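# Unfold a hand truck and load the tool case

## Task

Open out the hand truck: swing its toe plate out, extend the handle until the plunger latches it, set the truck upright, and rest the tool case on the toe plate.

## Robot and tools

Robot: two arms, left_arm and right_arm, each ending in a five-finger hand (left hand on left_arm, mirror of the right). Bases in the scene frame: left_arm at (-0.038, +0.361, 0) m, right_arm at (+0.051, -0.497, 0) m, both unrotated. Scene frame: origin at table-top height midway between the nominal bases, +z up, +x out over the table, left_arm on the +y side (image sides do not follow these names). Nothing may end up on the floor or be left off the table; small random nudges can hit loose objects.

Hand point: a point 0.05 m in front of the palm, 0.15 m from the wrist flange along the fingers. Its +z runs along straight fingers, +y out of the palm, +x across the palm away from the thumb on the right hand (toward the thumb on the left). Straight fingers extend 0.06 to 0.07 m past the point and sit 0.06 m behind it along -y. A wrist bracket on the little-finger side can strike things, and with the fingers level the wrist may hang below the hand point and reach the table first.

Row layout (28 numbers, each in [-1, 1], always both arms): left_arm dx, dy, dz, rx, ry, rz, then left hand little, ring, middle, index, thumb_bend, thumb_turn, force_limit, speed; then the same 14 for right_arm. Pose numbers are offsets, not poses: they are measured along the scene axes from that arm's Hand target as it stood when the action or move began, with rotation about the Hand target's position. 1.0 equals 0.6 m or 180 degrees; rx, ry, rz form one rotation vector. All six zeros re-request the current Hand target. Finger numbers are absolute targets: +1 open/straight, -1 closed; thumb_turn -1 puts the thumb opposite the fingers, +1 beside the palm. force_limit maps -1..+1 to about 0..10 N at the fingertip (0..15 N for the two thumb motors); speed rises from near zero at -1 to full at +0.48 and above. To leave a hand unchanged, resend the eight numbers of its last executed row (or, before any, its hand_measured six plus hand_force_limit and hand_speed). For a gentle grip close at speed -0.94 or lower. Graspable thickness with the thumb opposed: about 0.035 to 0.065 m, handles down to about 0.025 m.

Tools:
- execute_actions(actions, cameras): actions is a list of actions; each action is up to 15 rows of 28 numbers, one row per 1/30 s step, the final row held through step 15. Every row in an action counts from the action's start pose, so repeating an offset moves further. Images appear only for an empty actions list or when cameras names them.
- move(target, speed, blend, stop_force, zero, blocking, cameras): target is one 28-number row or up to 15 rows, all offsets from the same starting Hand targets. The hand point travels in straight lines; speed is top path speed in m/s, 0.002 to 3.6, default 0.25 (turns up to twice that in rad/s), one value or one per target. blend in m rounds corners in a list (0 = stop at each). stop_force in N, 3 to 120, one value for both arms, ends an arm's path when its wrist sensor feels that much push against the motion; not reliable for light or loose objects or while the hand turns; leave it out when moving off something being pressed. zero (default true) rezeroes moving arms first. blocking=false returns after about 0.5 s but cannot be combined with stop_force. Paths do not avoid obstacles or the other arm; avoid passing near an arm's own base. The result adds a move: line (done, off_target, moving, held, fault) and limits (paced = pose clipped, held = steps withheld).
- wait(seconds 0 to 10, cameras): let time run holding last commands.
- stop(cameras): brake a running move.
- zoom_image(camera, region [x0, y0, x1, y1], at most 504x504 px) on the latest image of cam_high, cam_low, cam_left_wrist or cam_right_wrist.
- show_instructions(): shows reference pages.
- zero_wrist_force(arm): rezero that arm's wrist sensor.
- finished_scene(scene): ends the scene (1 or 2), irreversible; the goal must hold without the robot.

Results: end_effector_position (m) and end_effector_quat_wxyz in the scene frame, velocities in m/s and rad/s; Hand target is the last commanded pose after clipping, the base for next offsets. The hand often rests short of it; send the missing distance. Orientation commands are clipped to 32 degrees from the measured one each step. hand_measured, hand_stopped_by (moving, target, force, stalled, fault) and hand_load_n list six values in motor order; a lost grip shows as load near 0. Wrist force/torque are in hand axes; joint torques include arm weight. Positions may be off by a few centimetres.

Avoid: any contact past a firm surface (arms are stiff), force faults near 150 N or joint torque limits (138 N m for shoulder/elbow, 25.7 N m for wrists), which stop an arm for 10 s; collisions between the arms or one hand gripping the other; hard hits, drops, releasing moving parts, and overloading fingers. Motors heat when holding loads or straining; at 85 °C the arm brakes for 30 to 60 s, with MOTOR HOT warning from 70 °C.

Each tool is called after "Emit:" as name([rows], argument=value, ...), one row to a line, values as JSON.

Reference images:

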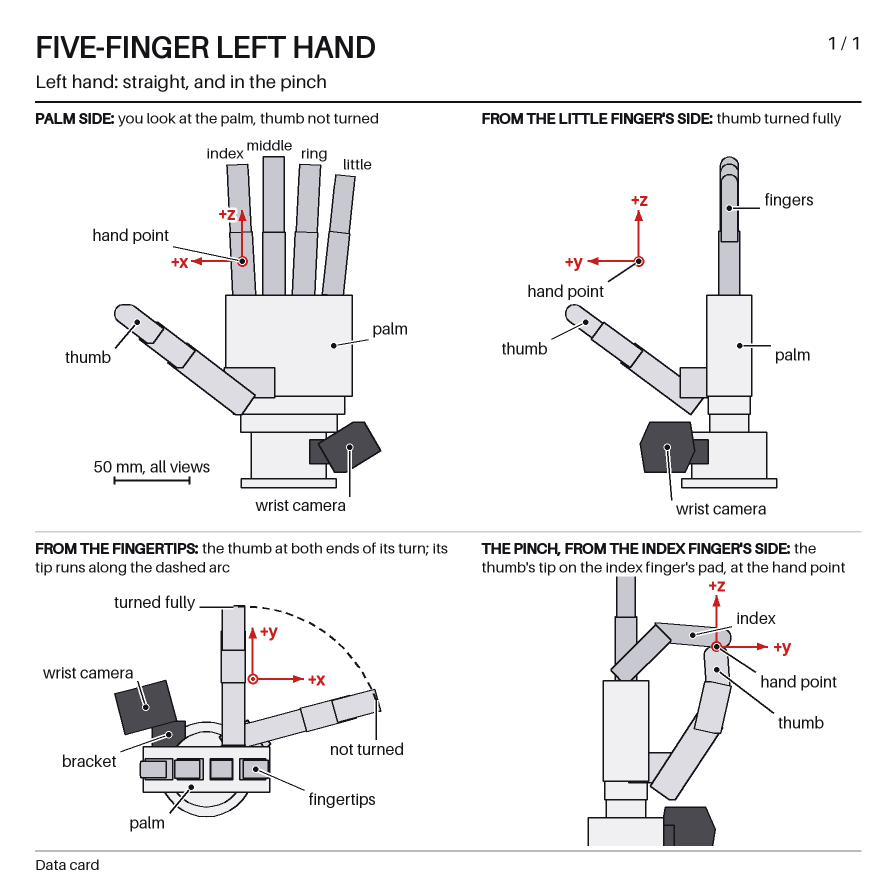

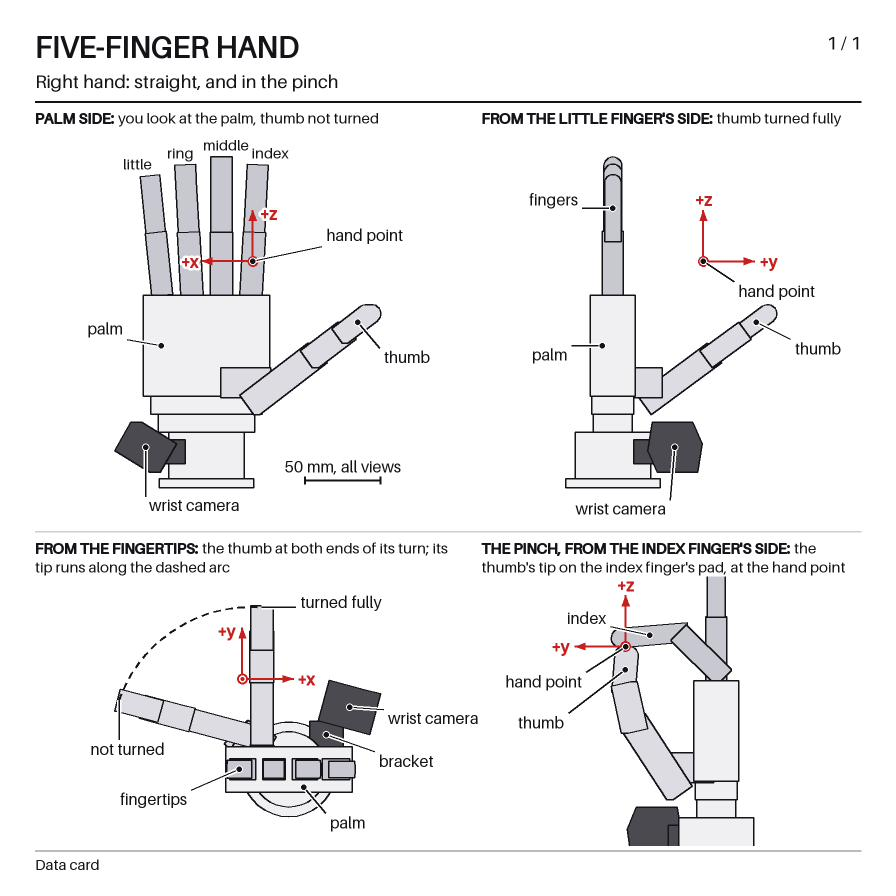

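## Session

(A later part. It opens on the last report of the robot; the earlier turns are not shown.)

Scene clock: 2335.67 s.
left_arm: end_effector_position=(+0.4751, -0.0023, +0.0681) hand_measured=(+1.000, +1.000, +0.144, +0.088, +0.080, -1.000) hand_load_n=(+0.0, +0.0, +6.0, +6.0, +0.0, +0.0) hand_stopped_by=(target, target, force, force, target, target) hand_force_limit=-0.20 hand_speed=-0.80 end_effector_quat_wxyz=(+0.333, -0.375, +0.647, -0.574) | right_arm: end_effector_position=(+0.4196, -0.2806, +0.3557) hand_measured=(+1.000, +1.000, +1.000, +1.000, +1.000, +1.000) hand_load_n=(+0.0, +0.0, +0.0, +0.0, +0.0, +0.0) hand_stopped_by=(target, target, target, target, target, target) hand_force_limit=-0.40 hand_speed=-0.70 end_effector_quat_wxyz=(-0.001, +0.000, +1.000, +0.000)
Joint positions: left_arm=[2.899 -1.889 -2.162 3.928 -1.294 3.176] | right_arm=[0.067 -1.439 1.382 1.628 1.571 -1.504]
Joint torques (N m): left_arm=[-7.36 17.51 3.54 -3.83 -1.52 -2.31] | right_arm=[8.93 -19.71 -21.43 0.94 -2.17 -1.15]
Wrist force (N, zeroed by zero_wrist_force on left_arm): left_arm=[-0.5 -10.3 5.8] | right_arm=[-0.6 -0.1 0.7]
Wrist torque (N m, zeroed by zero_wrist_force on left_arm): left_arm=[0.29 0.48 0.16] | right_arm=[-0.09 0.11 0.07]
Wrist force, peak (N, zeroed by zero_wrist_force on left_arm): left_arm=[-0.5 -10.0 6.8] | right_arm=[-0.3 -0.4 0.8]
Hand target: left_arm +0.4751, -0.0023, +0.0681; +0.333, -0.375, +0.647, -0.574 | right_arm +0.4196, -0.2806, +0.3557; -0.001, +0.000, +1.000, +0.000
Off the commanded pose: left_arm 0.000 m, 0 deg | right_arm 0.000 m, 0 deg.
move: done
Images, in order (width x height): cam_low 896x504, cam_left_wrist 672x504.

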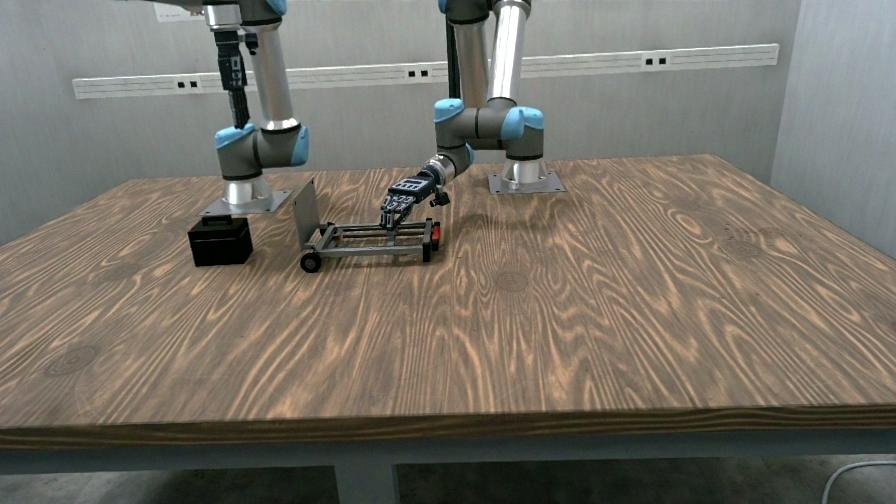

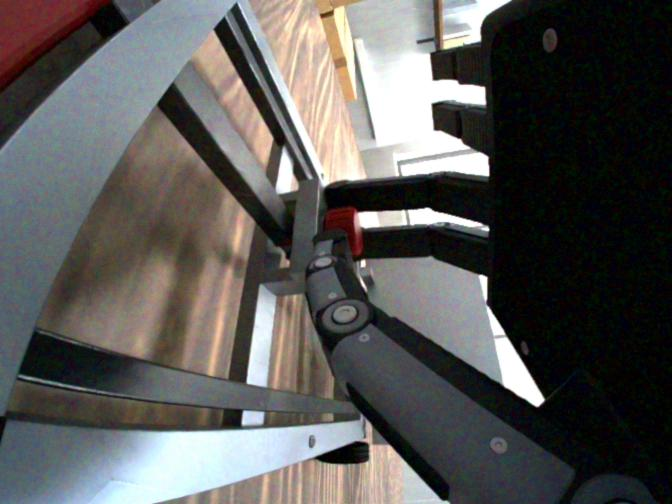

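Emit:
move([
  [0,0,0.0,0,0,0,1,1,0.25,0.25,0.08,-1,0.2,0.2,0,0,0,0,0,0,1,1,1,1,1,1,-0.4,-0.7],
  [0,0,0.0085,0,0,0,1,1,0.25,0.25,0.08,-1,0.2,0.2,0,0,0,0,0,0,1,1,1,1,1,1,-0.4,-0.7],
], speed=0.03)

Emit:
move(target=[0,0,0,0,0,0,1,1,-0.15,-0.15,0.08,-1,-0.2,-0.8,0,0,0,0,0,0,1,1,1,1,1,1,-0.4,-0.7], speed=0.02, cameras=["cam_left_wrist","cam_low"])

Emit:
zoom_image(camera="cam_left_wrist", region=[260, 140, 440, 320])

Scene clock: 2350.20 s.
left_arm: end_effector_position=(+0.4751, -0.0023, +0.0731) hand_measured=(+1.000, +1.000, +0.250, +0.250, +0.080, -1.000) hand_load_n=(+0.0, +0.0, +0.0, +0.0, +0.0, +0.0) hand_stopped_by=(target, target, target, target, target, target) hand_force_limit=0.20 hand_speed=0.20 end_effector_quat_wxyz=(+0.333, -0.375, +0.647, -0.574) | right_arm: end_effector_position=(+0.4196, -0.2806, +0.3557) hand_measured=(+1.000, +1.000, +1.000, +1.000, +1.000, +1.000) hand_load_n=(+0.0, +0.0, +0.0, +0.0, +0.0, +0.0) hand_stopped_by=(target, target, target, target, target, target) hand_force_limit=-0.40 hand_speed=-0.70 end_effector_quat_wxyz=(-0.001, +0.000, +1.000, +0.000)
Joint positions: left_arm=[2.899 -1.878 -2.159 3.913 -1.295 3.176] | right_arm=[0.067 -1.439 1.382 1.628 1.571 -1.504]
Joint torques (N m): left_arm=[-7.95 36.87 24.27 -0.87 0.07 -2.1] | right_arm=[8.3 -19.82 -20.91 0.94 -2.2 -1.02]
Wrist force (N, zeroed by zero_wrist_force on left_arm): left_arm=[-1.6 2.0 -1.0] | right_arm=[-0.4 -0.1 0.5]
Wrist torque (N m, zeroed by zero_wrist_force on left_arm): left_arm=[0.38 0.29 -0.07] | right_arm=[-0.07 0.08 0.08]
Wrist force, peak (N, zeroed by zero_wrist_force on left_arm): left_arm=[-1.1 -11.7 6.2] | right_arm=[-0.5 -0.3 0.7]
Hand target: left_arm +0.4751, -0.0023, +0.0732; +0.333, -0.375, +0.647, -0.574 | right_arm +0.4196, -0.2806, +0.3557; -0.001, +0.000, +1.000, +0.000
Off the commanded pose: left_arm 0.000 m, 0 deg | right_arm 0.000 m, 0 deg.
move: done

Scene clock: 2350.80 s.
left_arm: end_effector_position=(+0.4751, -0.0023, +0.0732) hand_measured=(+1.000, +1.000, +0.106, +0.068, +0.080, -1.000) hand_load_n=(+0.0, +0.0, +1.5, +4.0, +0.0, +0.0) hand_stopped_by=(target, target, force, force, target, target) hand_force_limit=-0.20 hand_speed=-0.80 end_effector_quat_wxyz=(+0.333, -0.375, +0.647, -0.574) | right_arm: end_effector_position=(+0.4196, -0.2806, +0.3557) hand_measured=(+1.000, +1.000, +1.000, +1.000, +1.000, +1.000) hand_load_n=(+0.0, +0.0, +0.0, +0.0, +0.0, +0.0) hand_stopped_by=(target, target, target, target, target, target) hand_force_limit=-0.40 hand_speed=-0.70 end_effector_quat_wxyz=(-0.001, +0.000, +1.000, +0.000)
Joint positions: left_arm=[2.899 -1.878 -2.159 3.913 -1.295 3.176] | right_arm=[0.067 -1.439 1.382 1.628 1.571 -1.504]
Joint torques (N m): left_arm=[-6.78 33.81 17.74 -1.5 1.35 -1.38] | right_arm=[8.52 -20.4 -20.96 1.09 -2.14 -1.04]
Wrist force (N, zeroed by zero_wrist_force on left_arm): left_arm=[-0.2 -1.2 3.4] | right_arm=[-0.5 -0.2 0.2]
Wrist torque (N m, zeroed by zero_wrist_force on left_arm): left_arm=[0.31 0.35 -0.02] | right_arm=[-0.07 0.10 0.08]
Wrist force, peak (N, zeroed by zero_wrist_force on left_arm): left_arm=[-0.4 -1.0 5.8] | right_arm=[-0.5 -0.2 0.6]
Hand target: left_arm +0.4751, -0.0023, +0.0732; +0.333, -0.375, +0.647, -0.574 | right_arm +0.4196, -0.2806, +0.3557; -0.001, +0.000, +1.000, +0.000
Off the commanded pose: left_arm 0.000 m, 0 deg | right_arm 0.000 m, 0 deg.
move: done
Images, in order (width x height): cam_low 896x504, cam_left_wrist 672x504.

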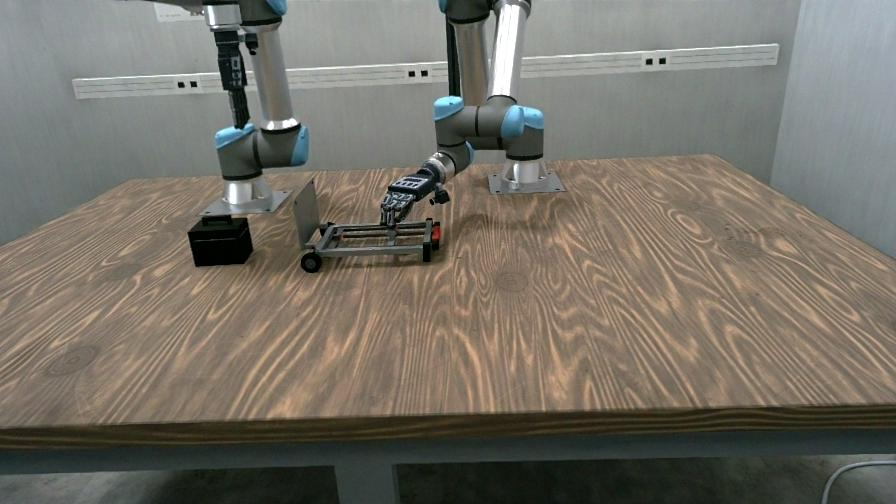

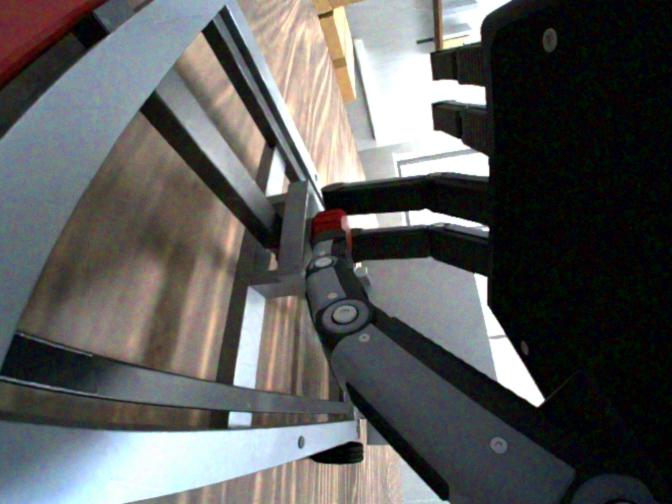

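Scaled by 2.800 from the camera's 672x504 image, which has a finer 960x720 frame.

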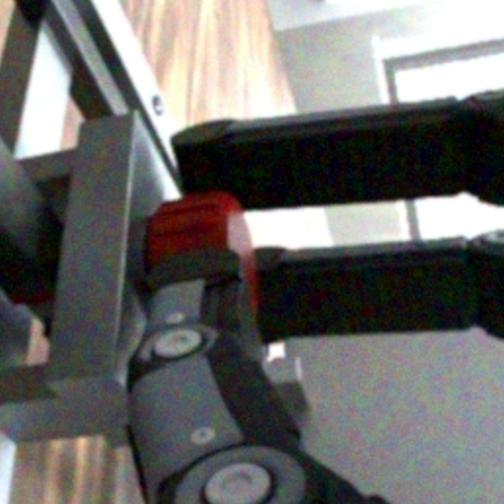

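Emit:
move(target=[0,0,0,0,0,0,1,1,0.2,0.2,0.08,-1,-0.2,0.2,0,0,0,0,0,0,1,1,1,1,1,1,-0.4,-0.7], speed=0.02)

Emit:
move(target=[0.0172,-0.0099,0,0,0,0,1,1,0.2,0.2,0.08,-1,-0.2,0.2,0,0,0,0,0,0,1,1,1,1,1,1,-0.4,-0.7], speed=0.01, stop_force=3, cameras=["cam_left_wrist","cam_low"])

Emit:
zoom_image(camera="cam_left_wrist", region=[260, 140, 440, 320])

Scene clock: 2357.60 s.
left_arm: end_effector_position=(+0.4750, -0.0023, +0.0731) hand_measured=(+1.000, +1.000, +0.200, +0.200, +0.080, -1.000) hand_load_n=(+0.0, +0.0, +0.0, +0.0, +0.0, +0.0) hand_stopped_by=(target, target, target, target, target, target) hand_force_limit=-0.20 hand_speed=0.20 end_effector_quat_wxyz=(+0.333, -0.375, +0.647, -0.574) | right_arm: end_effector_position=(+0.4196, -0.2806, +0.3557) hand_measured=(+1.000, +1.000, +1.000, +1.000, +1.000, +1.000) hand_load_n=(+0.0, +0.0, +0.0, +0.0, +0.0, +0.0) hand_stopped_by=(target, target, target, target, target, target) hand_force_limit=-0.40 hand_speed=-0.70 end_effector_quat_wxyz=(-0.001, +0.000, +1.000, +0.000)
Joint positions: left_arm=[2.899 -1.878 -2.159 3.913 -1.294 3.176] | right_arm=[0.067 -1.439 1.382 1.628 1.571 -1.504]
Joint torques (N m): left_arm=[-4 18.81 9.73 2.78 2.12 2.56] | right_arm=[9.15 -20.19 -20.51 0.88 -2.14 -1.08]
Wrist force (N, zeroed by zero_wrist_force on left_arm): left_arm=[-1.5 2.3 -1.2] | right_arm=[-0.5 -0.2 0.3]
Wrist torque (N m, zeroed by zero_wrist_force on left_arm): left_arm=[0.44 0.28 -0.08] | right_arm=[-0.08 0.11 0.08]
Wrist force, peak (N, zeroed by zero_wrist_force on left_arm): left_arm=[-0.1 -1.7 3.5] | right_arm=[-0.4 -0.3 0.7]
Hand target: left_arm +0.4751, -0.0023, +0.0732; +0.333, -0.375, +0.647, -0.574 | right_arm +0.4196, -0.2806, +0.3557; -0.001, +0.000, +1.000, +0.000
Off the commanded pose: left_arm 0.000 m, 0 deg | right_arm 0.000 m, 0 deg.
move: done

Scene clock: 2359.07 s.
left_arm: end_effector_position=(+0.4783, -0.0042, +0.0732) hand_measured=(+1.000, +1.000, +0.200, +0.200, +0.080, -1.000) hand_load_n=(+0.0, +0.0, +0.0, +0.0, +0.0, -0.5) hand_stopped_by=(target, target, target, target, target, target) hand_force_limit=-0.20 hand_speed=0.20 end_effector_quat_wxyz=(+0.333, -0.375, +0.647, -0.574) | right_arm: end_effector_position=(+0.4196, -0.2806, +0.3557) hand_measured=(+1.000, +1.000, +1.000, +1.000, +1.000, +1.000) hand_load_n=(+0.0, +0.0, +0.0, +0.0, +0.0, +0.0) hand_stopped_by=(target, target, target, target, target, target) hand_force_limit=-0.40 hand_speed=-0.70 end_effector_quat_wxyz=(-0.001, +0.000, +1.000, +0.000)
Joint positions: left_arm=[2.896 -1.885 -2.148 3.909 -1.297 3.176] | right_arm=[0.067 -1.439 1.382 1.628 1.571 -1.504]
Joint torques (N m): left_arm=[9.52 37.16 3.03 2.98 2.48 2.45] | right_arm=[7.99 -20.34 -20.62 1.04 -2.06 -1.02]
Wrist force (N, zeroed by zero_wrist_force on left_arm): left_arm=[-2.0 2.0 -2.4] | right_arm=[-0.2 0.0 0.4]
Wrist torque (N m, zeroed by zero_wrist_force on left_arm): left_arm=[0.43 0.26 -0.01] | right_arm=[-0.06 0.05 0.10]
Wrist force, peak (N, zeroed by zero_wrist_force on left_arm): left_arm=[-1.9 0.7 -7.8] | right_arm=[-0.7 0.0 0.7]
Hand target: left_arm +0.4783, -0.0042, +0.0732; +0.333, -0.375, +0.647, -0.574 (not the last commanded pose) | right_arm +0.4196, -0.2806, +0.3557; -0.001, +0.000, +1.000, +0.000
Off the commanded pose: left_arm 0.008 m, 0 deg | right_arm 0.000 m, 0 deg.
move: contact (left_arm)
Images, in order (width x height): cam_low 896x504, cam_left_wrist 672x504.

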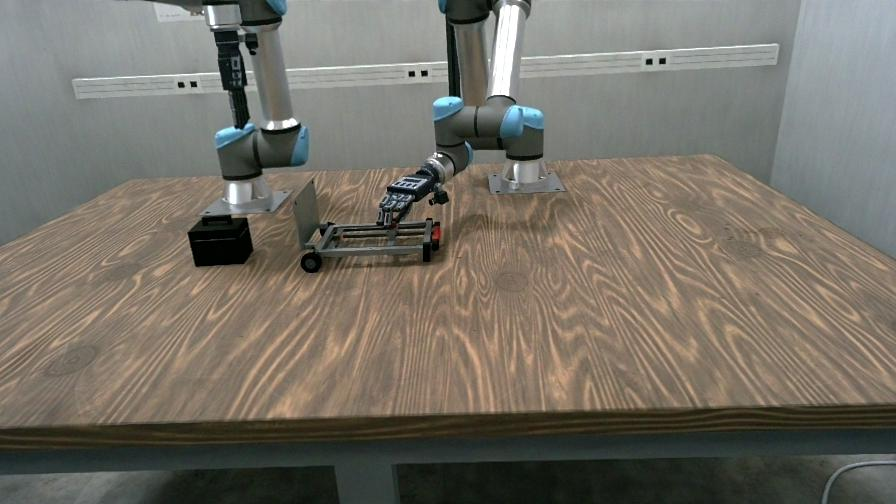

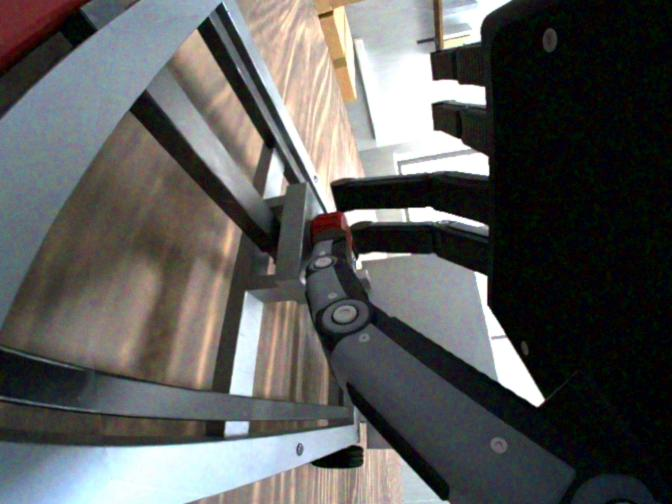

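Scaled by 2.800 from the camera's 672x504 image, which has a finer 960x720 frame.

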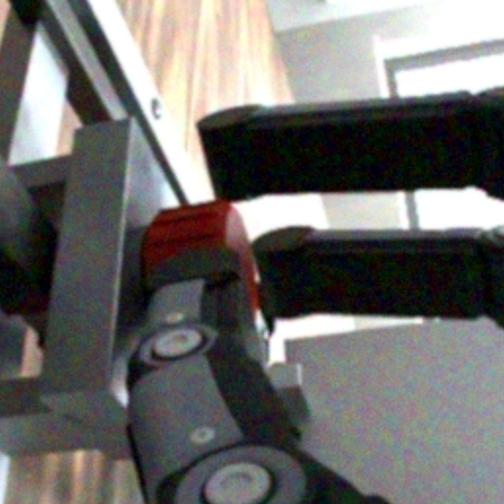

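Emit:
move(target=[0,0,0,0,0,0,1,1,-0.3,-0.3,0.08,-1,0.4,-0.8,0,0,0,0,0,0,1,1,1,1,1,1,-0.4,-0.7], speed=0.02, cameras=["cam_left_wrist"])

Emit:
zoom_image(camera="cam_left_wrist", region=[260, 140, 440, 320])

Scene clock: 2364.17 s.
left_arm: end_effector_position=(+0.4783, -0.0042, +0.0732) hand_measured=(+1.000, +1.000, +0.038, +0.002, +0.080, -1.000) hand_load_n=(+0.0, +0.0, +5.5, +8.5, +2.5, -1.0) hand_stopped_by=(target, target, force, force, target, target) hand_force_limit=0.40 hand_speed=-0.80 end_effector_quat_wxyz=(+0.333, -0.375, +0.647, -0.574) | right_arm: end_effector_position=(+0.4196, -0.2806, +0.3557) hand_measured=(+1.000, +1.000, +1.000, +1.000, +1.000, +1.000) hand_load_n=(+0.0, +0.0, -0.5, +0.0, +0.0, +0.0) hand_stopped_by=(target, target, target, target, target, target) hand_force_limit=-0.40 hand_speed=-0.70 end_effector_quat_wxyz=(-0.001, +0.000, +1.000, +0.000)
Joint positions: left_arm=[2.896 -1.885 -2.148 3.91 -1.297 3.176] | right_arm=[0.067 -1.439 1.382 1.628 1.571 -1.504]
Joint torques (N m): left_arm=[9.03 33.99 3.8 -0.92 1.53 2.45] | right_arm=[8.49 -20.51 -20.15 0.99 -2.17 -1.09]
Wrist force (N, zeroed by zero_wrist_force on left_arm): left_arm=[0.4 -1.7 3.8] | right_arm=[-0.5 -0.1 0.4]
Wrist torque (N m, zeroed by zero_wrist_force on left_arm): left_arm=[0.26 0.29 0.07] | right_arm=[-0.08 0.09 0.08]
Wrist force, peak (N, zeroed by zero_wrist_force on left_arm): left_arm=[-0.1 -1.2 5.6] | right_arm=[-0.6 -0.2 0.6]
Hand target: left_arm +0.4783, -0.0042, +0.0732; +0.333, -0.375, +0.647, -0.574 | right_arm +0.4196, -0.2806, +0.3557; -0.001, +0.000, +1.000, +0.000
Off the commanded pose: left_arm 0.000 m, 0 deg | right_arm 0.000 m, 0 deg.
move: done
Images, in order (width x height): cam_left_wrist 672x504.

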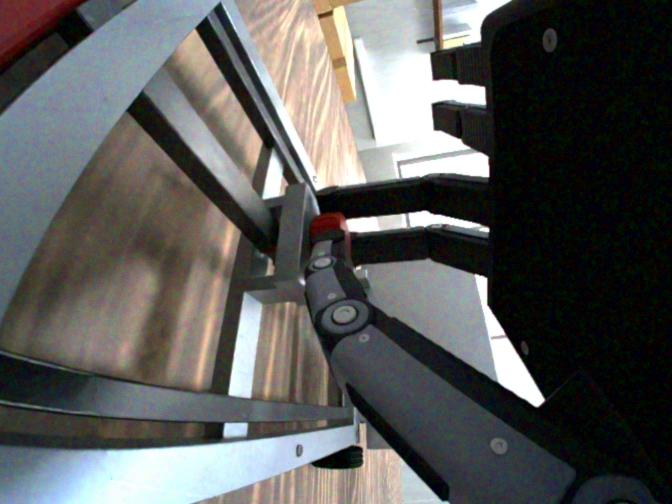

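Scaled by 2.800 from the camera's 672x504 image, which has a finer 960x720 frame.

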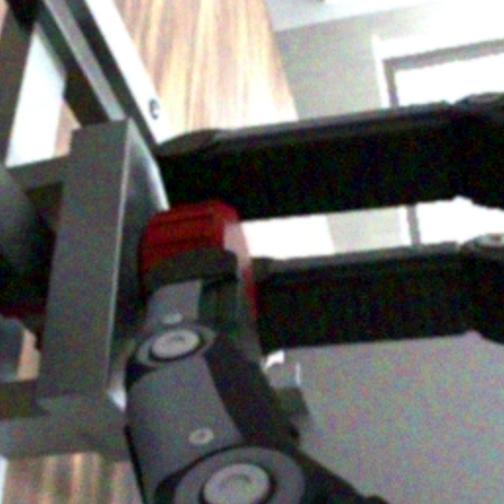

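Emit:
move(target=[0,0,0.015,0,0,0,1,1,-0.3,-0.3,0.08,-1,0.4,-0.8,0,0,0,0,0,0,1,1,1,1,1,1,-0.4,-0.7], speed=0.008, stop_force=14, cameras=["cam_left_wrist","cam_low"])

Emit:
zoom_image(camera="cam_left_wrist", region=[260, 140, 440, 320])

Scene clock: 2370.13 s.
left_arm: end_effector_position=(+0.4783, -0.0042, +0.0822) hand_measured=(+1.000, +1.000, +0.038, +0.000, +0.080, -1.000) hand_load_n=(+0.0, +0.0, +0.0, +0.0, +0.0, +0.0) hand_stopped_by=(target, target, force, force, target, target) hand_force_limit=0.40 hand_speed=-0.80 end_effector_quat_wxyz=(+0.333, -0.375, +0.647, -0.574) | right_arm: end_effector_position=(+0.4196, -0.2806, +0.3557) hand_measured=(+1.000, +1.000, +1.000, +1.000, +1.000, +1.000) hand_load_n=(+0.0, +0.0, +0.0, +0.0, +0.0, +0.0) hand_stopped_by=(target, target, target, target, target, target) hand_force_limit=-0.40 hand_speed=-0.70 end_effector_quat_wxyz=(-0.001, +0.000, +1.000, +0.000)
Joint positions: left_arm=[2.896 -1.865 -2.141 3.883 -1.297 3.176] | right_arm=[0.067 -1.439 1.382 1.628 1.571 -1.504]
Joint torques (N m): left_arm=[5.21 36.51 25.45 -0.93 -0.46 1.48] | right_arm=[8.44 -20.68 -18.62 1.05 -2.17 -1.09]
Wrist force (N, zeroed by zero_wrist_force on left_arm): left_arm=[-1.7 2.4 -1.1] | right_arm=[-0.6 0.1 0.5]
Wrist torque (N m, zeroed by zero_wrist_force on left_arm): left_arm=[0.46 0.30 -0.02] | right_arm=[-0.05 0.11 0.07]
Wrist force, peak (N, zeroed by zero_wrist_force on left_arm): left_arm=[0.3 9.8 3.0] | right_arm=[-0.8 -0.3 0.5]
Hand target: left_arm +0.4783, -0.0042, +0.0822; +0.333, -0.375, +0.647, -0.574 | right_arm +0.4196, -0.2806, +0.3557; -0.001, +0.000, +1.000, +0.000
Off the commanded pose: left_arm 0.000 m, 0 deg | right_arm 0.000 m, 0 deg.
move: done
Images, in order (width x height): cam_low 896x504, cam_left_wrist 672x504.

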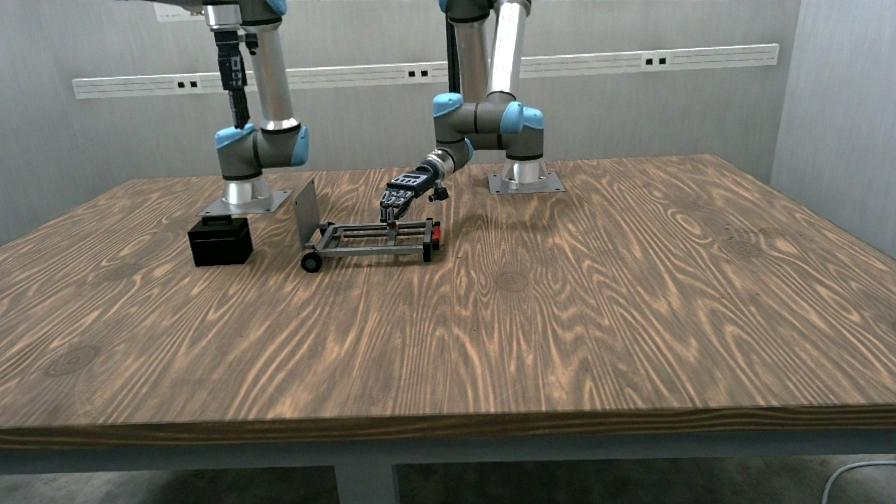

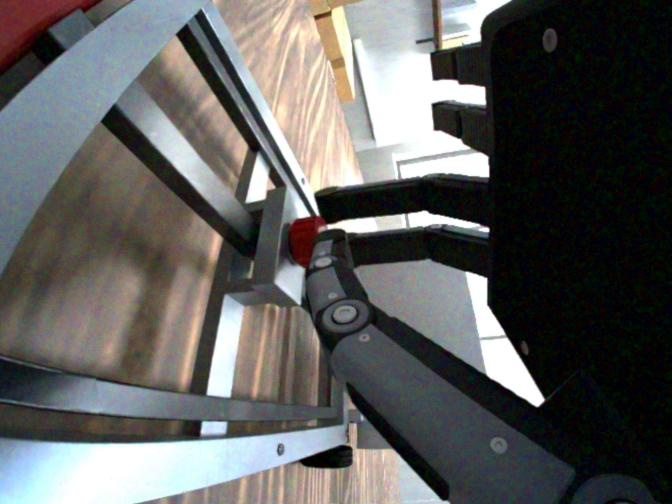

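Scaled by 2.800 from the camera's 672x504 image, which has a finer 960x720 frame.

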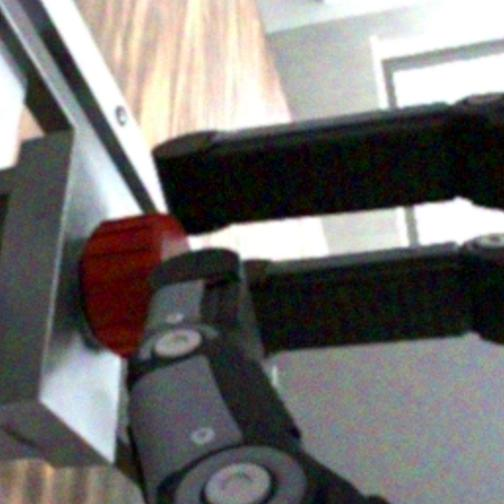

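Emit:
move([
  [0,0,0,0,0,0,1,1,0.2,0.2,0.08,-1,0.2,0.2,0,0,0,0,0,0,1,1,1,1,1,1,-0.4,-0.7],
  [-0.003,0.0017,-0.016,0,0,0,1,1,0.2,0.2,0.08,-1,0.2,0.2,0,0,0,0,0,0,1,1,1,1,1,1,-0.4,-0.7],
], speed=0.03)

Emit:
move(target=[0.0172,-0.0099,0,0,0,0,1,1,0.2,0.2,0.08,-1,0.2,0.2,0,0,0,0,0,0,1,1,1,1,1,1,-0.4,-0.7], speed=0.01, stop_force=4)

Emit:
move(target=[0,0,0,0,0,0,1,1,-0.4,-0.4,0.08,-1,1.0,-0.8,0,0,0,0,0,0,1,1,1,1,1,1,-0.4,-0.7], speed=0.02, cameras=["cam_left_wrist"])

Emit:
zoom_image(camera="cam_left_wrist", region=[260, 140, 440, 320])

Scene clock: 2382.40 s.
left_arm: end_effector_position=(+0.4765, -0.0032, +0.0727) hand_measured=(+1.000, +1.000, +0.200, +0.200, +0.080, -1.000) hand_load_n=(+0.0, -0.5, +0.0, +0.0, +0.0, +0.0) hand_stopped_by=(target, target, target, target, target, target) hand_force_limit=0.20 hand_speed=0.20 end_effector_quat_wxyz=(+0.333, -0.375, +0.647, -0.574) | right_arm: end_effector_position=(+0.4196, -0.2806, +0.3557) hand_measured=(+1.000, +1.000, +1.000, +1.000, +1.000, +1.000) hand_load_n=(+0.0, +0.0, +0.0, +0.0, +0.0, +0.0) hand_stopped_by=(target, target, target, target, target, target) hand_force_limit=-0.40 hand_speed=-0.70 end_effector_quat_wxyz=(-0.001, +0.000, +1.000, +0.000)
Joint positions: left_arm=[2.897 -1.882 -2.154 3.913 -1.296 3.176] | right_arm=[0.067 -1.439 1.382 1.628 1.571 -1.504]
Joint torques (N m): left_arm=[9.6 17.55 2.93 3.24 2.46 2.61] | right_arm=[8.47 -21.22 -18.47 1.06 -2.19 -1.03]
Wrist force (N, zeroed by zero_wrist_force on left_arm): left_arm=[-1.5 2.2 -1.1] | right_arm=[-0.3 0.1 0.4]
Wrist torque (N m, zeroed by zero_wrist_force on left_arm): left_arm=[0.42 0.29 -0.04] | right_arm=[-0.05 0.08 0.09]
Wrist force, peak (N, zeroed by zero_wrist_force on left_arm): left_arm=[-1.9 2.3 -1.0] | right_arm=[-0.8 0.1 0.6]
Hand target: left_arm +0.4765, -0.0032, +0.0726; +0.333, -0.375, +0.647, -0.574 | right_arm +0.4196, -0.2806, +0.3557; -0.001, +0.000, +1.000, +0.000
Off the commanded pose: left_arm 0.000 m, 0 deg | right_arm 0.000 m, 0 deg.
move: done

Scene clock: 2383.63 s.
left_arm: end_effector_position=(+0.4778, -0.0038, +0.0725) hand_measured=(+1.000, +1.000, +0.200, +0.200, +0.080, -1.000) hand_load_n=(-0.5, -0.5, +0.0, -0.5, +0.0, +0.0) hand_stopped_by=(target, target, target, target, target, target) hand_force_limit=0.20 hand_speed=0.20 end_effector_quat_wxyz=(+0.333, -0.375, +0.647, -0.574) | right_arm: end_effector_position=(+0.4196, -0.2806, +0.3557) hand_measured=(+1.000, +1.000, +1.000, +1.000, +1.000, +1.000) hand_load_n=(+0.0, +0.0, +0.0, +0.0, +0.0, +0.0) hand_stopped_by=(target, target, target, target, target, target) hand_force_limit=-0.40 hand_speed=-0.70 end_effector_quat_wxyz=(-0.001, +0.000, +1.000, +0.000)
Joint positions: left_arm=[2.896 -1.885 -2.15 3.912 -1.297 3.176] | right_arm=[0.067 -1.439 1.382 1.628 1.571 -1.504]
Joint torques (N m): left_arm=[9.76 36.96 2.89 2.99 2.47 -1.4] | right_arm=[7.77 -20.6 -17.67 1.07 -2.19 -0.96]
Wrist force (N, zeroed by zero_wrist_force on left_arm): left_arm=[-1.9 2.0 -2.2] | right_arm=[-0.5 -0.2 0.3]
Wrist torque (N m, zeroed by zero_wrist_force on left_arm): left_arm=[0.42 0.27 -0.04] | right_arm=[-0.09 0.11 0.07]
Wrist force, peak (N, zeroed by zero_wrist_force on left_arm): left_arm=[-1.6 0.7 -7.9] | right_arm=[-0.6 -0.2 0.6]
Hand target: left_arm +0.4778, -0.0038, +0.0725; +0.333, -0.375, +0.647, -0.574 (not the last commanded pose) | right_arm +0.4196, -0.2806, +0.3557; -0.001, +0.000, +1.000, +0.000
Off the commanded pose: left_arm 0.010 m, 0 deg | right_arm 0.000 m, 0 deg.
move: contact (left_arm)

Scene clock: 2384.30 s.
left_arm: end_effector_position=(+0.4778, -0.0038, +0.0726) hand_measured=(+1.000, +1.000, +0.028, -0.008, +0.080, -1.000) hand_load_n=(+0.0, +0.0, +9.0, +12.0, +3.5, -0.5) hand_stopped_by=(target, target, force, force, target, target) hand_force_limit=1.00 hand_speed=-0.80 end_effector_quat_wxyz=(+0.333, -0.374, +0.647, -0.574) | right_arm: end_effector_position=(+0.4196, -0.2806, +0.3557) hand_measured=(+1.000, +1.000, +1.000, +1.000, +1.000, +1.000) hand_load_n=(+0.0, +0.0, +0.0, +0.5, +0.0, +0.0) hand_stopped_by=(target, target, target, target, target, target) hand_force_limit=-0.40 hand_speed=-0.70 end_effector_quat_wxyz=(-0.001, +0.000, +1.000, +0.000)
Joint positions: left_arm=[2.896 -1.885 -2.15 3.912 -1.297 3.176] | right_arm=[0.067 -1.439 1.382 1.628 1.571 -1.504]
Joint torques (N m): left_arm=[9.47 31.89 4.21 -2.04 1.07 -0.95] | right_arm=[8.02 -20.97 -18.35 0.97 -2.19 -0.87]
Wrist force (N, zeroed by zero_wrist_force on left_arm): left_arm=[0.6 -3.8 4.6] | right_arm=[-0.6 -0.2 0.3]
Wrist torque (N m, zeroed by zero_wrist_force on left_arm): left_arm=[0.26 0.39 0.03] | right_arm=[-0.07 0.11 0.07]
Wrist force, peak (N, zeroed by zero_wrist_force on left_arm): left_arm=[0.8 -4.3 5.3] | right_arm=[-0.7 -0.3 0.5]
Hand target: left_arm +0.4778, -0.0038, +0.0725; +0.333, -0.375, +0.647, -0.574 | right_arm +0.4196, -0.2806, +0.3557; -0.001, +0.000, +1.000, +0.000
Off the commanded pose: left_arm 0.000 m, 0 deg | right_arm 0.000 m, 0 deg.
move: done
Images, in order (width x height): cam_left_wrist 672x504.

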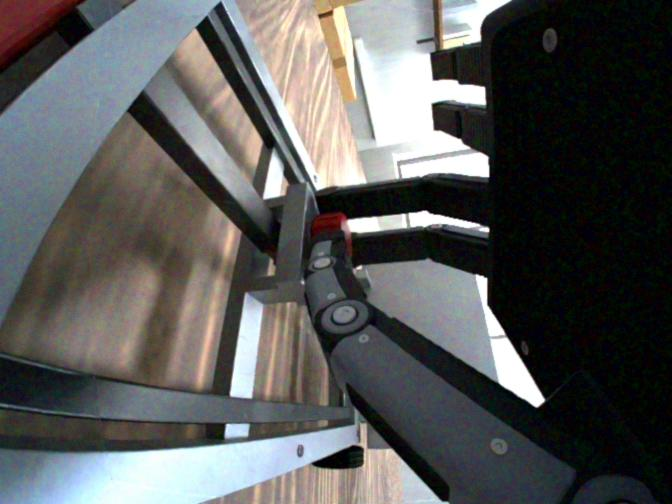

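Scaled by 2.800 from the camera's 672x504 image, which has a finer 960x720 frame.

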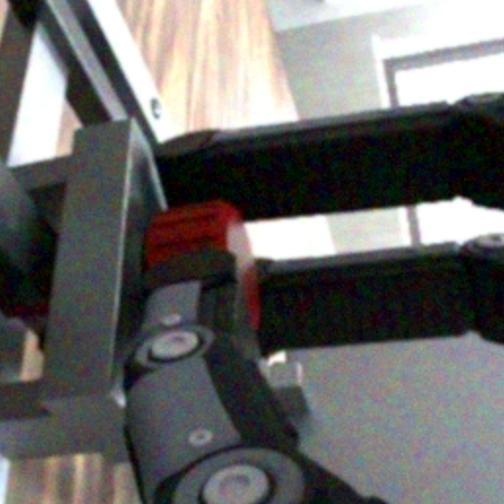

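Emit:
move(target=[0,0,0.0034,0,0,0,1,1,-0.4,-0.4,0.08,-1,1.0,-0.8,0,0,0,0,0,0,1,1,1,1,1,1,-0.4,-0.7], speed=0.008, stop_force=20, cameras=["cam_left_wrist"])

Emit:
zoom_image(camera="cam_left_wrist", region=[260, 140, 440, 320])

Emit:
move(target=[0,0,0.0034,0,0,0,1,1,-0.4,-0.4,0.08,-1,1.0,-0.8,0,0,0,0,0,0,1,1,1,1,1,1,-0.4,-0.7], speed=0.008, stop_force=20, cameras=["cam_left_wrist"])

Emit:
zoom_image(camera="cam_left_wrist", region=[260, 140, 440, 320])

Scene clock: 2397.30 s.
left_arm: end_effector_position=(+0.4778, -0.0038, +0.0746) hand_measured=(+1.000, +1.000, +0.028, -0.008, +0.082, -1.000) hand_load_n=(-0.5, +0.0, +7.0, +8.0, +7.5, -1.0) hand_stopped_by=(target, target, force, force, target, target) hand_force_limit=1.00 hand_speed=-0.80 end_effector_quat_wxyz=(+0.333, -0.375, +0.647, -0.574) | right_arm: end_effector_position=(+0.4196, -0.2806, +0.3557) hand_measured=(+1.000, +1.000, +1.000, +1.000, +1.000, +1.000) hand_load_n=(+0.0, -0.5, +0.0, +0.0, +0.0, +0.0) hand_stopped_by=(target, target, target, target, target, target) hand_force_limit=-0.40 hand_speed=-0.70 end_effector_quat_wxyz=(-0.001, +0.000, +1.000, +0.000)
Joint positions: left_arm=[2.896 -1.881 -2.149 3.906 -1.297 3.176] | right_arm=[0.067 -1.439 1.382 1.628 1.571 -1.504]
Joint torques (N m): left_arm=[4.59 40.66 26.95 0.24 -0.96 1.39] | right_arm=[7.35 -21.26 -17.62 0.96 -2.14 -0.98]
Wrist force (N, zeroed by zero_wrist_force on left_arm): left_arm=[0.6 10.7 2.2] | right_arm=[-0.4 -0.2 0.3]
Wrist torque (N m, zeroed by zero_wrist_force on left_arm): left_arm=[0.61 0.32 -0.16] | right_arm=[-0.07 0.09 0.08]
Wrist force, peak (N, zeroed by zero_wrist_force on left_arm): left_arm=[0.3 10.8 2.5] | right_arm=[-0.6 -0.3 0.6]
Hand target: left_arm +0.4778, -0.0038, +0.0746; +0.333, -0.375, +0.647, -0.574 | right_arm +0.4196, -0.2806, +0.3557; -0.001, +0.000, +1.000, +0.000
Off the commanded pose: left_arm 0.000 m, 0 deg | right_arm 0.000 m, 0 deg.
move: done
Images, in order (width x height): cam_left_wrist 672x504.

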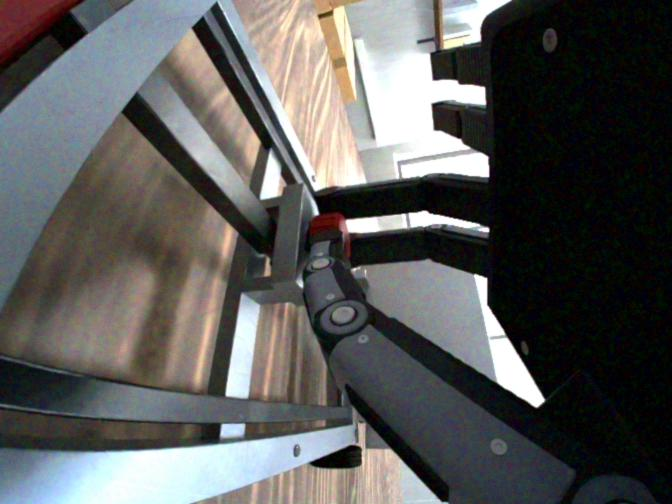

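Scaled by 2.800 from the camera's 672x504 image, which has a finer 960x720 frame.

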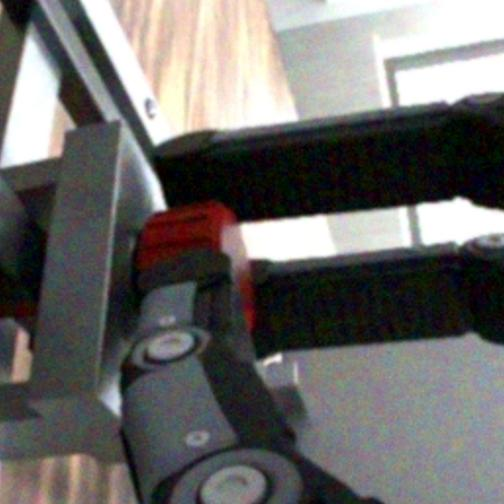

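Scene clock: 2398.60 s.
left_arm: end_effector_position=(+0.4778, -0.0038, +0.0766) hand_measured=(+1.000, +1.000, +0.028, -0.008, +0.082, -1.000) hand_load_n=(+0.0, +0.0, +7.0, +8.0, +7.5, -1.0) hand_stopped_by=(target, target, force, force, target, target) hand_force_limit=1.00 hand_speed=-0.80 end_effector_quat_wxyz=(+0.333, -0.375, +0.647, -0.574) | right_arm: end_effector_position=(+0.4196, -0.2806, +0.3557) hand_measured=(+1.000, +1.000, +1.000, +1.000, +1.000, +1.000) hand_load_n=(+0.0, +0.0, +0.0, +0.0, +0.0, +0.0) hand_stopped_by=(target, target, target, target, target, target) hand_force_limit=-0.40 hand_speed=-0.70 end_effector_quat_wxyz=(-0.001, +0.000, +1.000, +0.000)
Joint positions: left_arm=[2.896 -1.876 -2.147 3.9 -1.297 3.176] | right_arm=[0.067 -1.439 1.382 1.628 1.571 -1.504]
Joint torques (N m): left_arm=[2.89 40.92 27.61 0.34 1.38 1.89] | right_arm=[8.25 -21.01 -16.88 0.97 -2.15 -0.97]
Wrist force (N, zeroed by zero_wrist_force on left_arm): left_arm=[0.6 11.5 2.4] | right_arm=[-0.4 0.0 0.7]
Wrist torque (N m, zeroed by zero_wrist_force on left_arm): left_arm=[0.65 0.32 -0.17] | right_arm=[-0.07 0.09 0.08]
Wrist force, peak (N, zeroed by zero_wrist_force on left_arm): left_arm=[0.4 11.6 2.7] | right_arm=[-0.5 -0.2 0.6]
Hand target: left_arm +0.4778, -0.0038, +0.0766; +0.333, -0.375, +0.647, -0.574 | right_arm +0.4196, -0.2806, +0.3557; -0.001, +0.000, +1.000, +0.000
Off the commanded pose: left_arm 0.000 m, 0 deg | right_arm 0.000 m, 0 deg.
move: done
Images, in order (width x height): cam_left_wrist 672x504.

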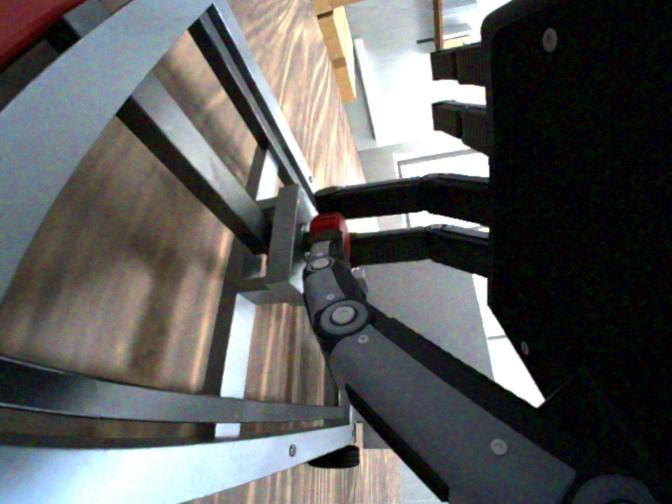

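Scaled by 2.800 from the camera's 672x504 image, which has a finer 960x720 frame.

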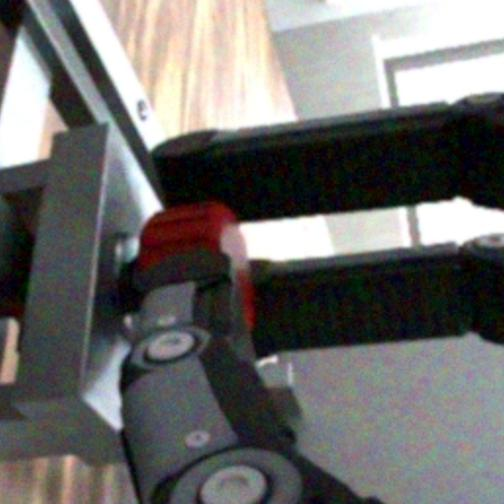

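Emit:
move(target=[0,0,0.01,0,0,0,1,1,-0.4,-0.4,0.08,-1,1.0,-0.8,0,0,0,0,0,0,1,1,1,1,1,1,-0.4,-0.7], speed=0.008, stop_force=4, cameras=["cam_left_wrist"])

Emit:
zoom_image(camera="cam_left_wrist", region=[260, 140, 440, 320])

Scene clock: 2404.70 s.
left_arm: end_effector_position=(+0.4778, -0.0038, +0.0826) hand_measured=(+1.000, +1.000, +0.028, -0.008, +0.082, -1.000) hand_load_n=(+0.0, -0.5, +6.5, +7.0, +9.5, -1.0) hand_stopped_by=(target, target, force, force, target, target) hand_force_limit=1.00 hand_speed=-0.80 end_effector_quat_wxyz=(+0.333, -0.375, +0.647, -0.574) | right_arm: end_effector_position=(+0.4196, -0.2806, +0.3557) hand_measured=(+1.000, +1.000, +1.000, +1.000, +1.000, +1.000) hand_load_n=(+0.0, +0.0, +0.0, +0.0, +0.0, +0.0) hand_stopped_by=(target, target, target, target, target, target) hand_force_limit=-0.40 hand_speed=-0.70 end_effector_quat_wxyz=(-0.001, +0.000, +1.000, +0.000)
Joint positions: left_arm=[2.896 -1.863 -2.143 3.882 -1.297 3.176] | right_arm=[0.067 -1.439 1.382 1.628 1.571 -1.504]
Joint torques (N m): left_arm=[-2.17 41.69 28.73 0.6 1.63 2.13] | right_arm=[7.7 -20.86 -16.64 1.01 -2.12 -0.9]
Wrist force (N, zeroed by zero_wrist_force on left_arm): left_arm=[0.4 13.5 3.1] | right_arm=[-0.5 -0.2 0.6]
Wrist torque (N m, zeroed by zero_wrist_force on left_arm): left_arm=[0.70 0.34 -0.19] | right_arm=[-0.09 0.10 0.07]
Wrist force, peak (N, zeroed by zero_wrist_force on left_arm): left_arm=[0.1 13.8 3.2] | right_arm=[-0.7 -0.1 0.7]
Hand target: left_arm +0.4778, -0.0038, +0.0826; +0.333, -0.375, +0.647, -0.574 | right_arm +0.4196, -0.2806, +0.3557; -0.001, +0.000, +1.000, +0.000
Off the commanded pose: left_arm 0.000 m, 0 deg | right_arm 0.000 m, 0 deg.
move: done
Images, in order (width x height): cam_left_wrist 672x504.

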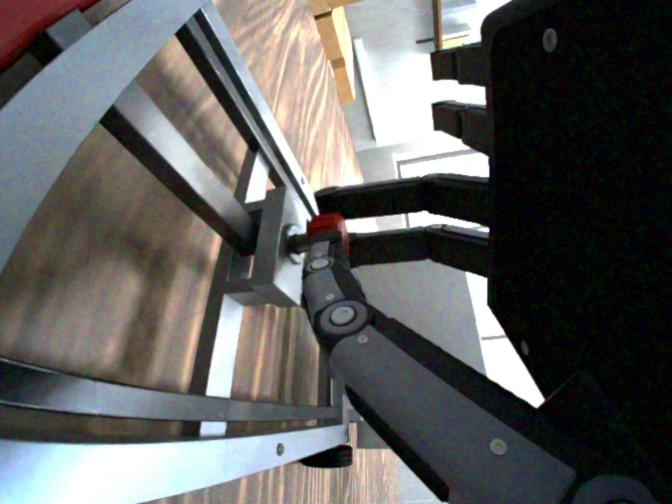

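Scaled by 2.800 from the camera's 672x504 image, which has a finer 960x720 frame.

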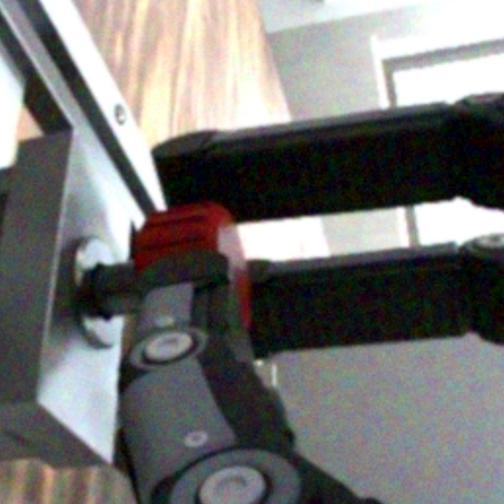

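Emit:
move([
  [0,0,0,0,0,0,1,1,-0.4,-0.4,0.08,-1,1.0,-0.8,0.1873,0.3435,-0.05,0,0,0,-1,-1,1,1,1,1,-0.4,-0.2],
  [0,0,0,0,0,0,1,1,-0.4,-0.4,0.08,-1,1.0,-0.8,0.1873,0.3435,-0.35,0,0,0,-1,-1,1,1,1,1,-0.4,-0.2],
], speed=[0.2,0.15], cameras=["all"])

Scene clock: 2429.87 s.
left_arm: end_effector_position=(+0.4778, -0.0038, +0.0826) hand_measured=(+1.000, +1.000, +0.028, -0.008, +0.082, -1.000) hand_load_n=(+0.0, -0.5, +6.5, +7.0, +9.5, -1.0) hand_stopped_by=(target, target, force, force, target, target) hand_force_limit=1.00 hand_speed=-0.80 end_effector_quat_wxyz=(+0.333, -0.375, +0.647, -0.574) | right_arm: end_effector_position=(+0.5319, -0.0745, +0.1459) hand_measured=(-1.000, -1.000, +1.000, +1.000, +1.000, +1.000) hand_load_n=(+0.0, +0.0, +0.0, +0.0, +0.0, +0.0) hand_stopped_by=(target, target, target, target, target, target) hand_force_limit=-0.40 hand_speed=-0.20 end_effector_quat_wxyz=(-0.001, +0.000, +1.000, +0.000)
Joint positions: left_arm=[2.896 -1.863 -2.143 3.882 -1.297 3.176] | right_arm=[0.445 -0.852 1.074 1.35 1.57 -1.126]
Joint torques (N m): left_arm=[-8.21 41.37 28.6 0.65 0.02 2.12] | right_arm=[-8.43 -40.2 -10.52 0.7 -2.46 0.5]
Wrist force (N, zeroed by zero_wrist_force on left_arm): left_arm=[0.4 13.4 2.9] | right_arm=[-0.4 -0.2 0.6]
Wrist torque (N m, zeroed by zero_wrist_force on left_arm): left_arm=[0.71 0.33 -0.19] | right_arm=[-0.09 0.09 -0.05]
Wrist force, peak (N, zeroed by zero_wrist_force on left_arm): left_arm=[0.3 13.9 3.2] | right_arm=[-0.5 0.0 1.2]
Hand target: left_arm +0.4778, -0.0038, +0.0826; +0.333, -0.375, +0.647, -0.574 | right_arm +0.5320, -0.0745, +0.1457; -0.001, +0.000, +1.000, +0.000
Off the commanded pose: left_arm 0.000 m, 0 deg | right_arm 0.000 m, 0 deg.
move: done

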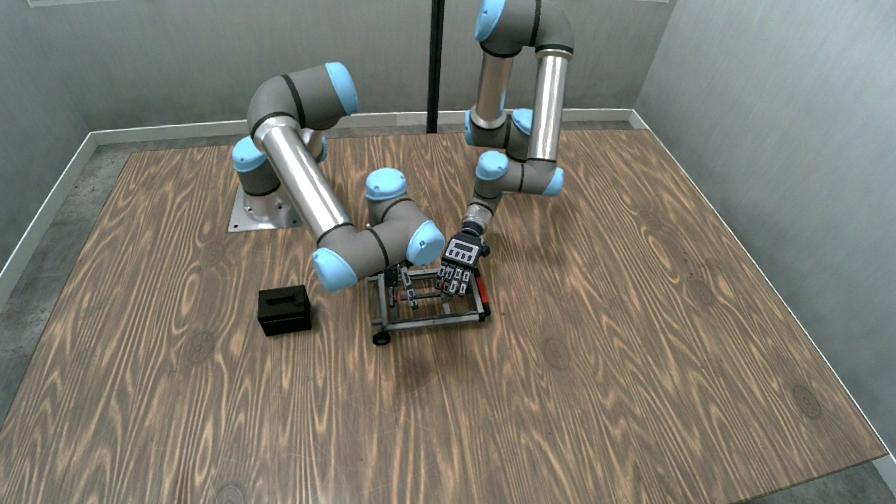

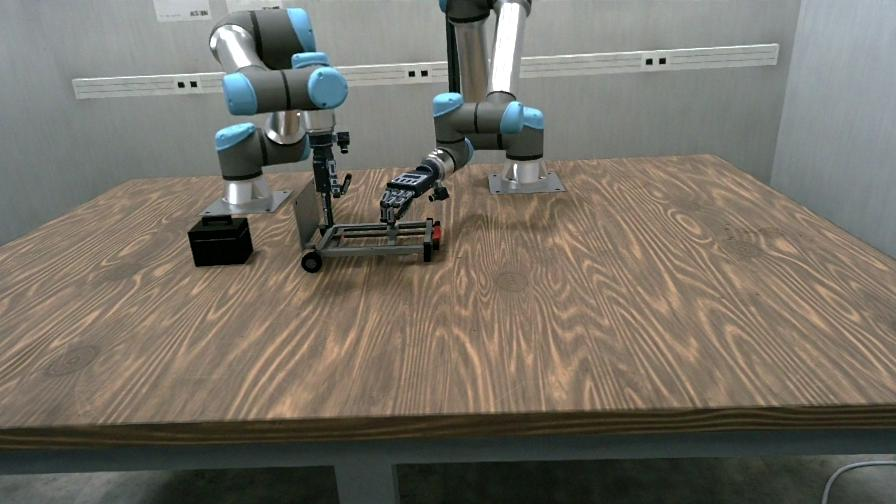

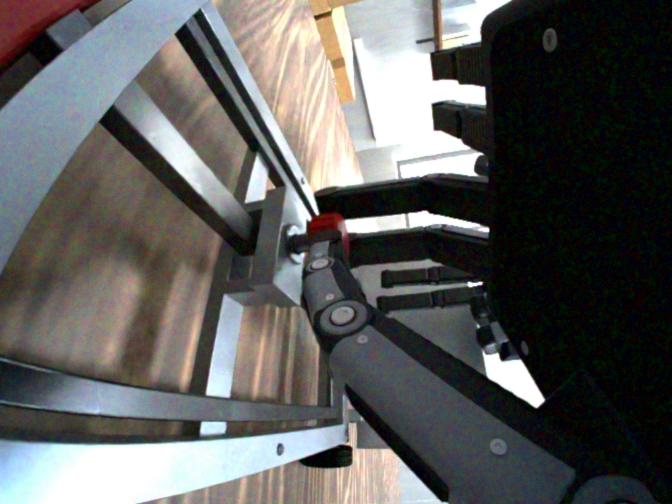

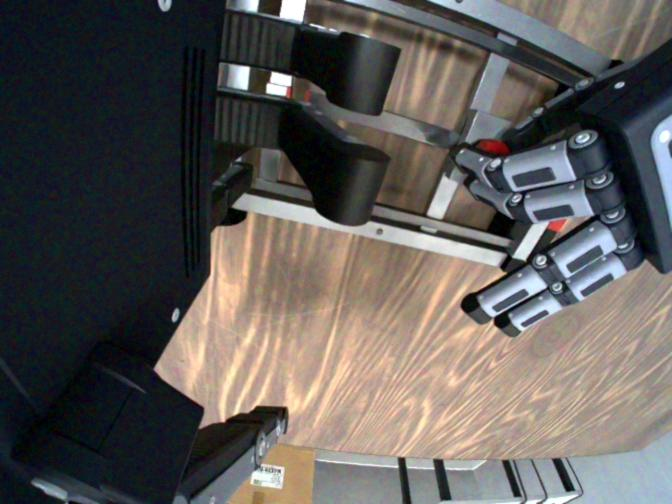

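Emit:
zoom_image(camera="cam_right_wrist", region=[200, 0, 420, 260])

Scaled by 1.938 from the camera's 672x504 image, which has a finer 960x720 frame.

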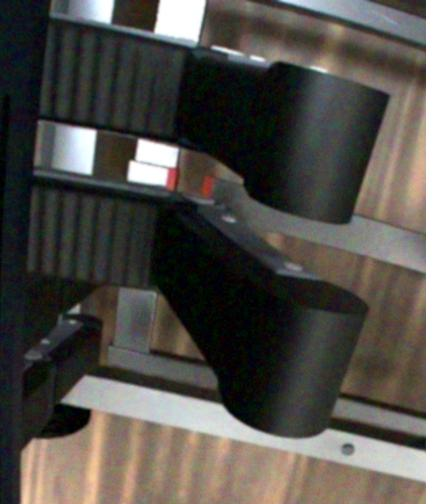

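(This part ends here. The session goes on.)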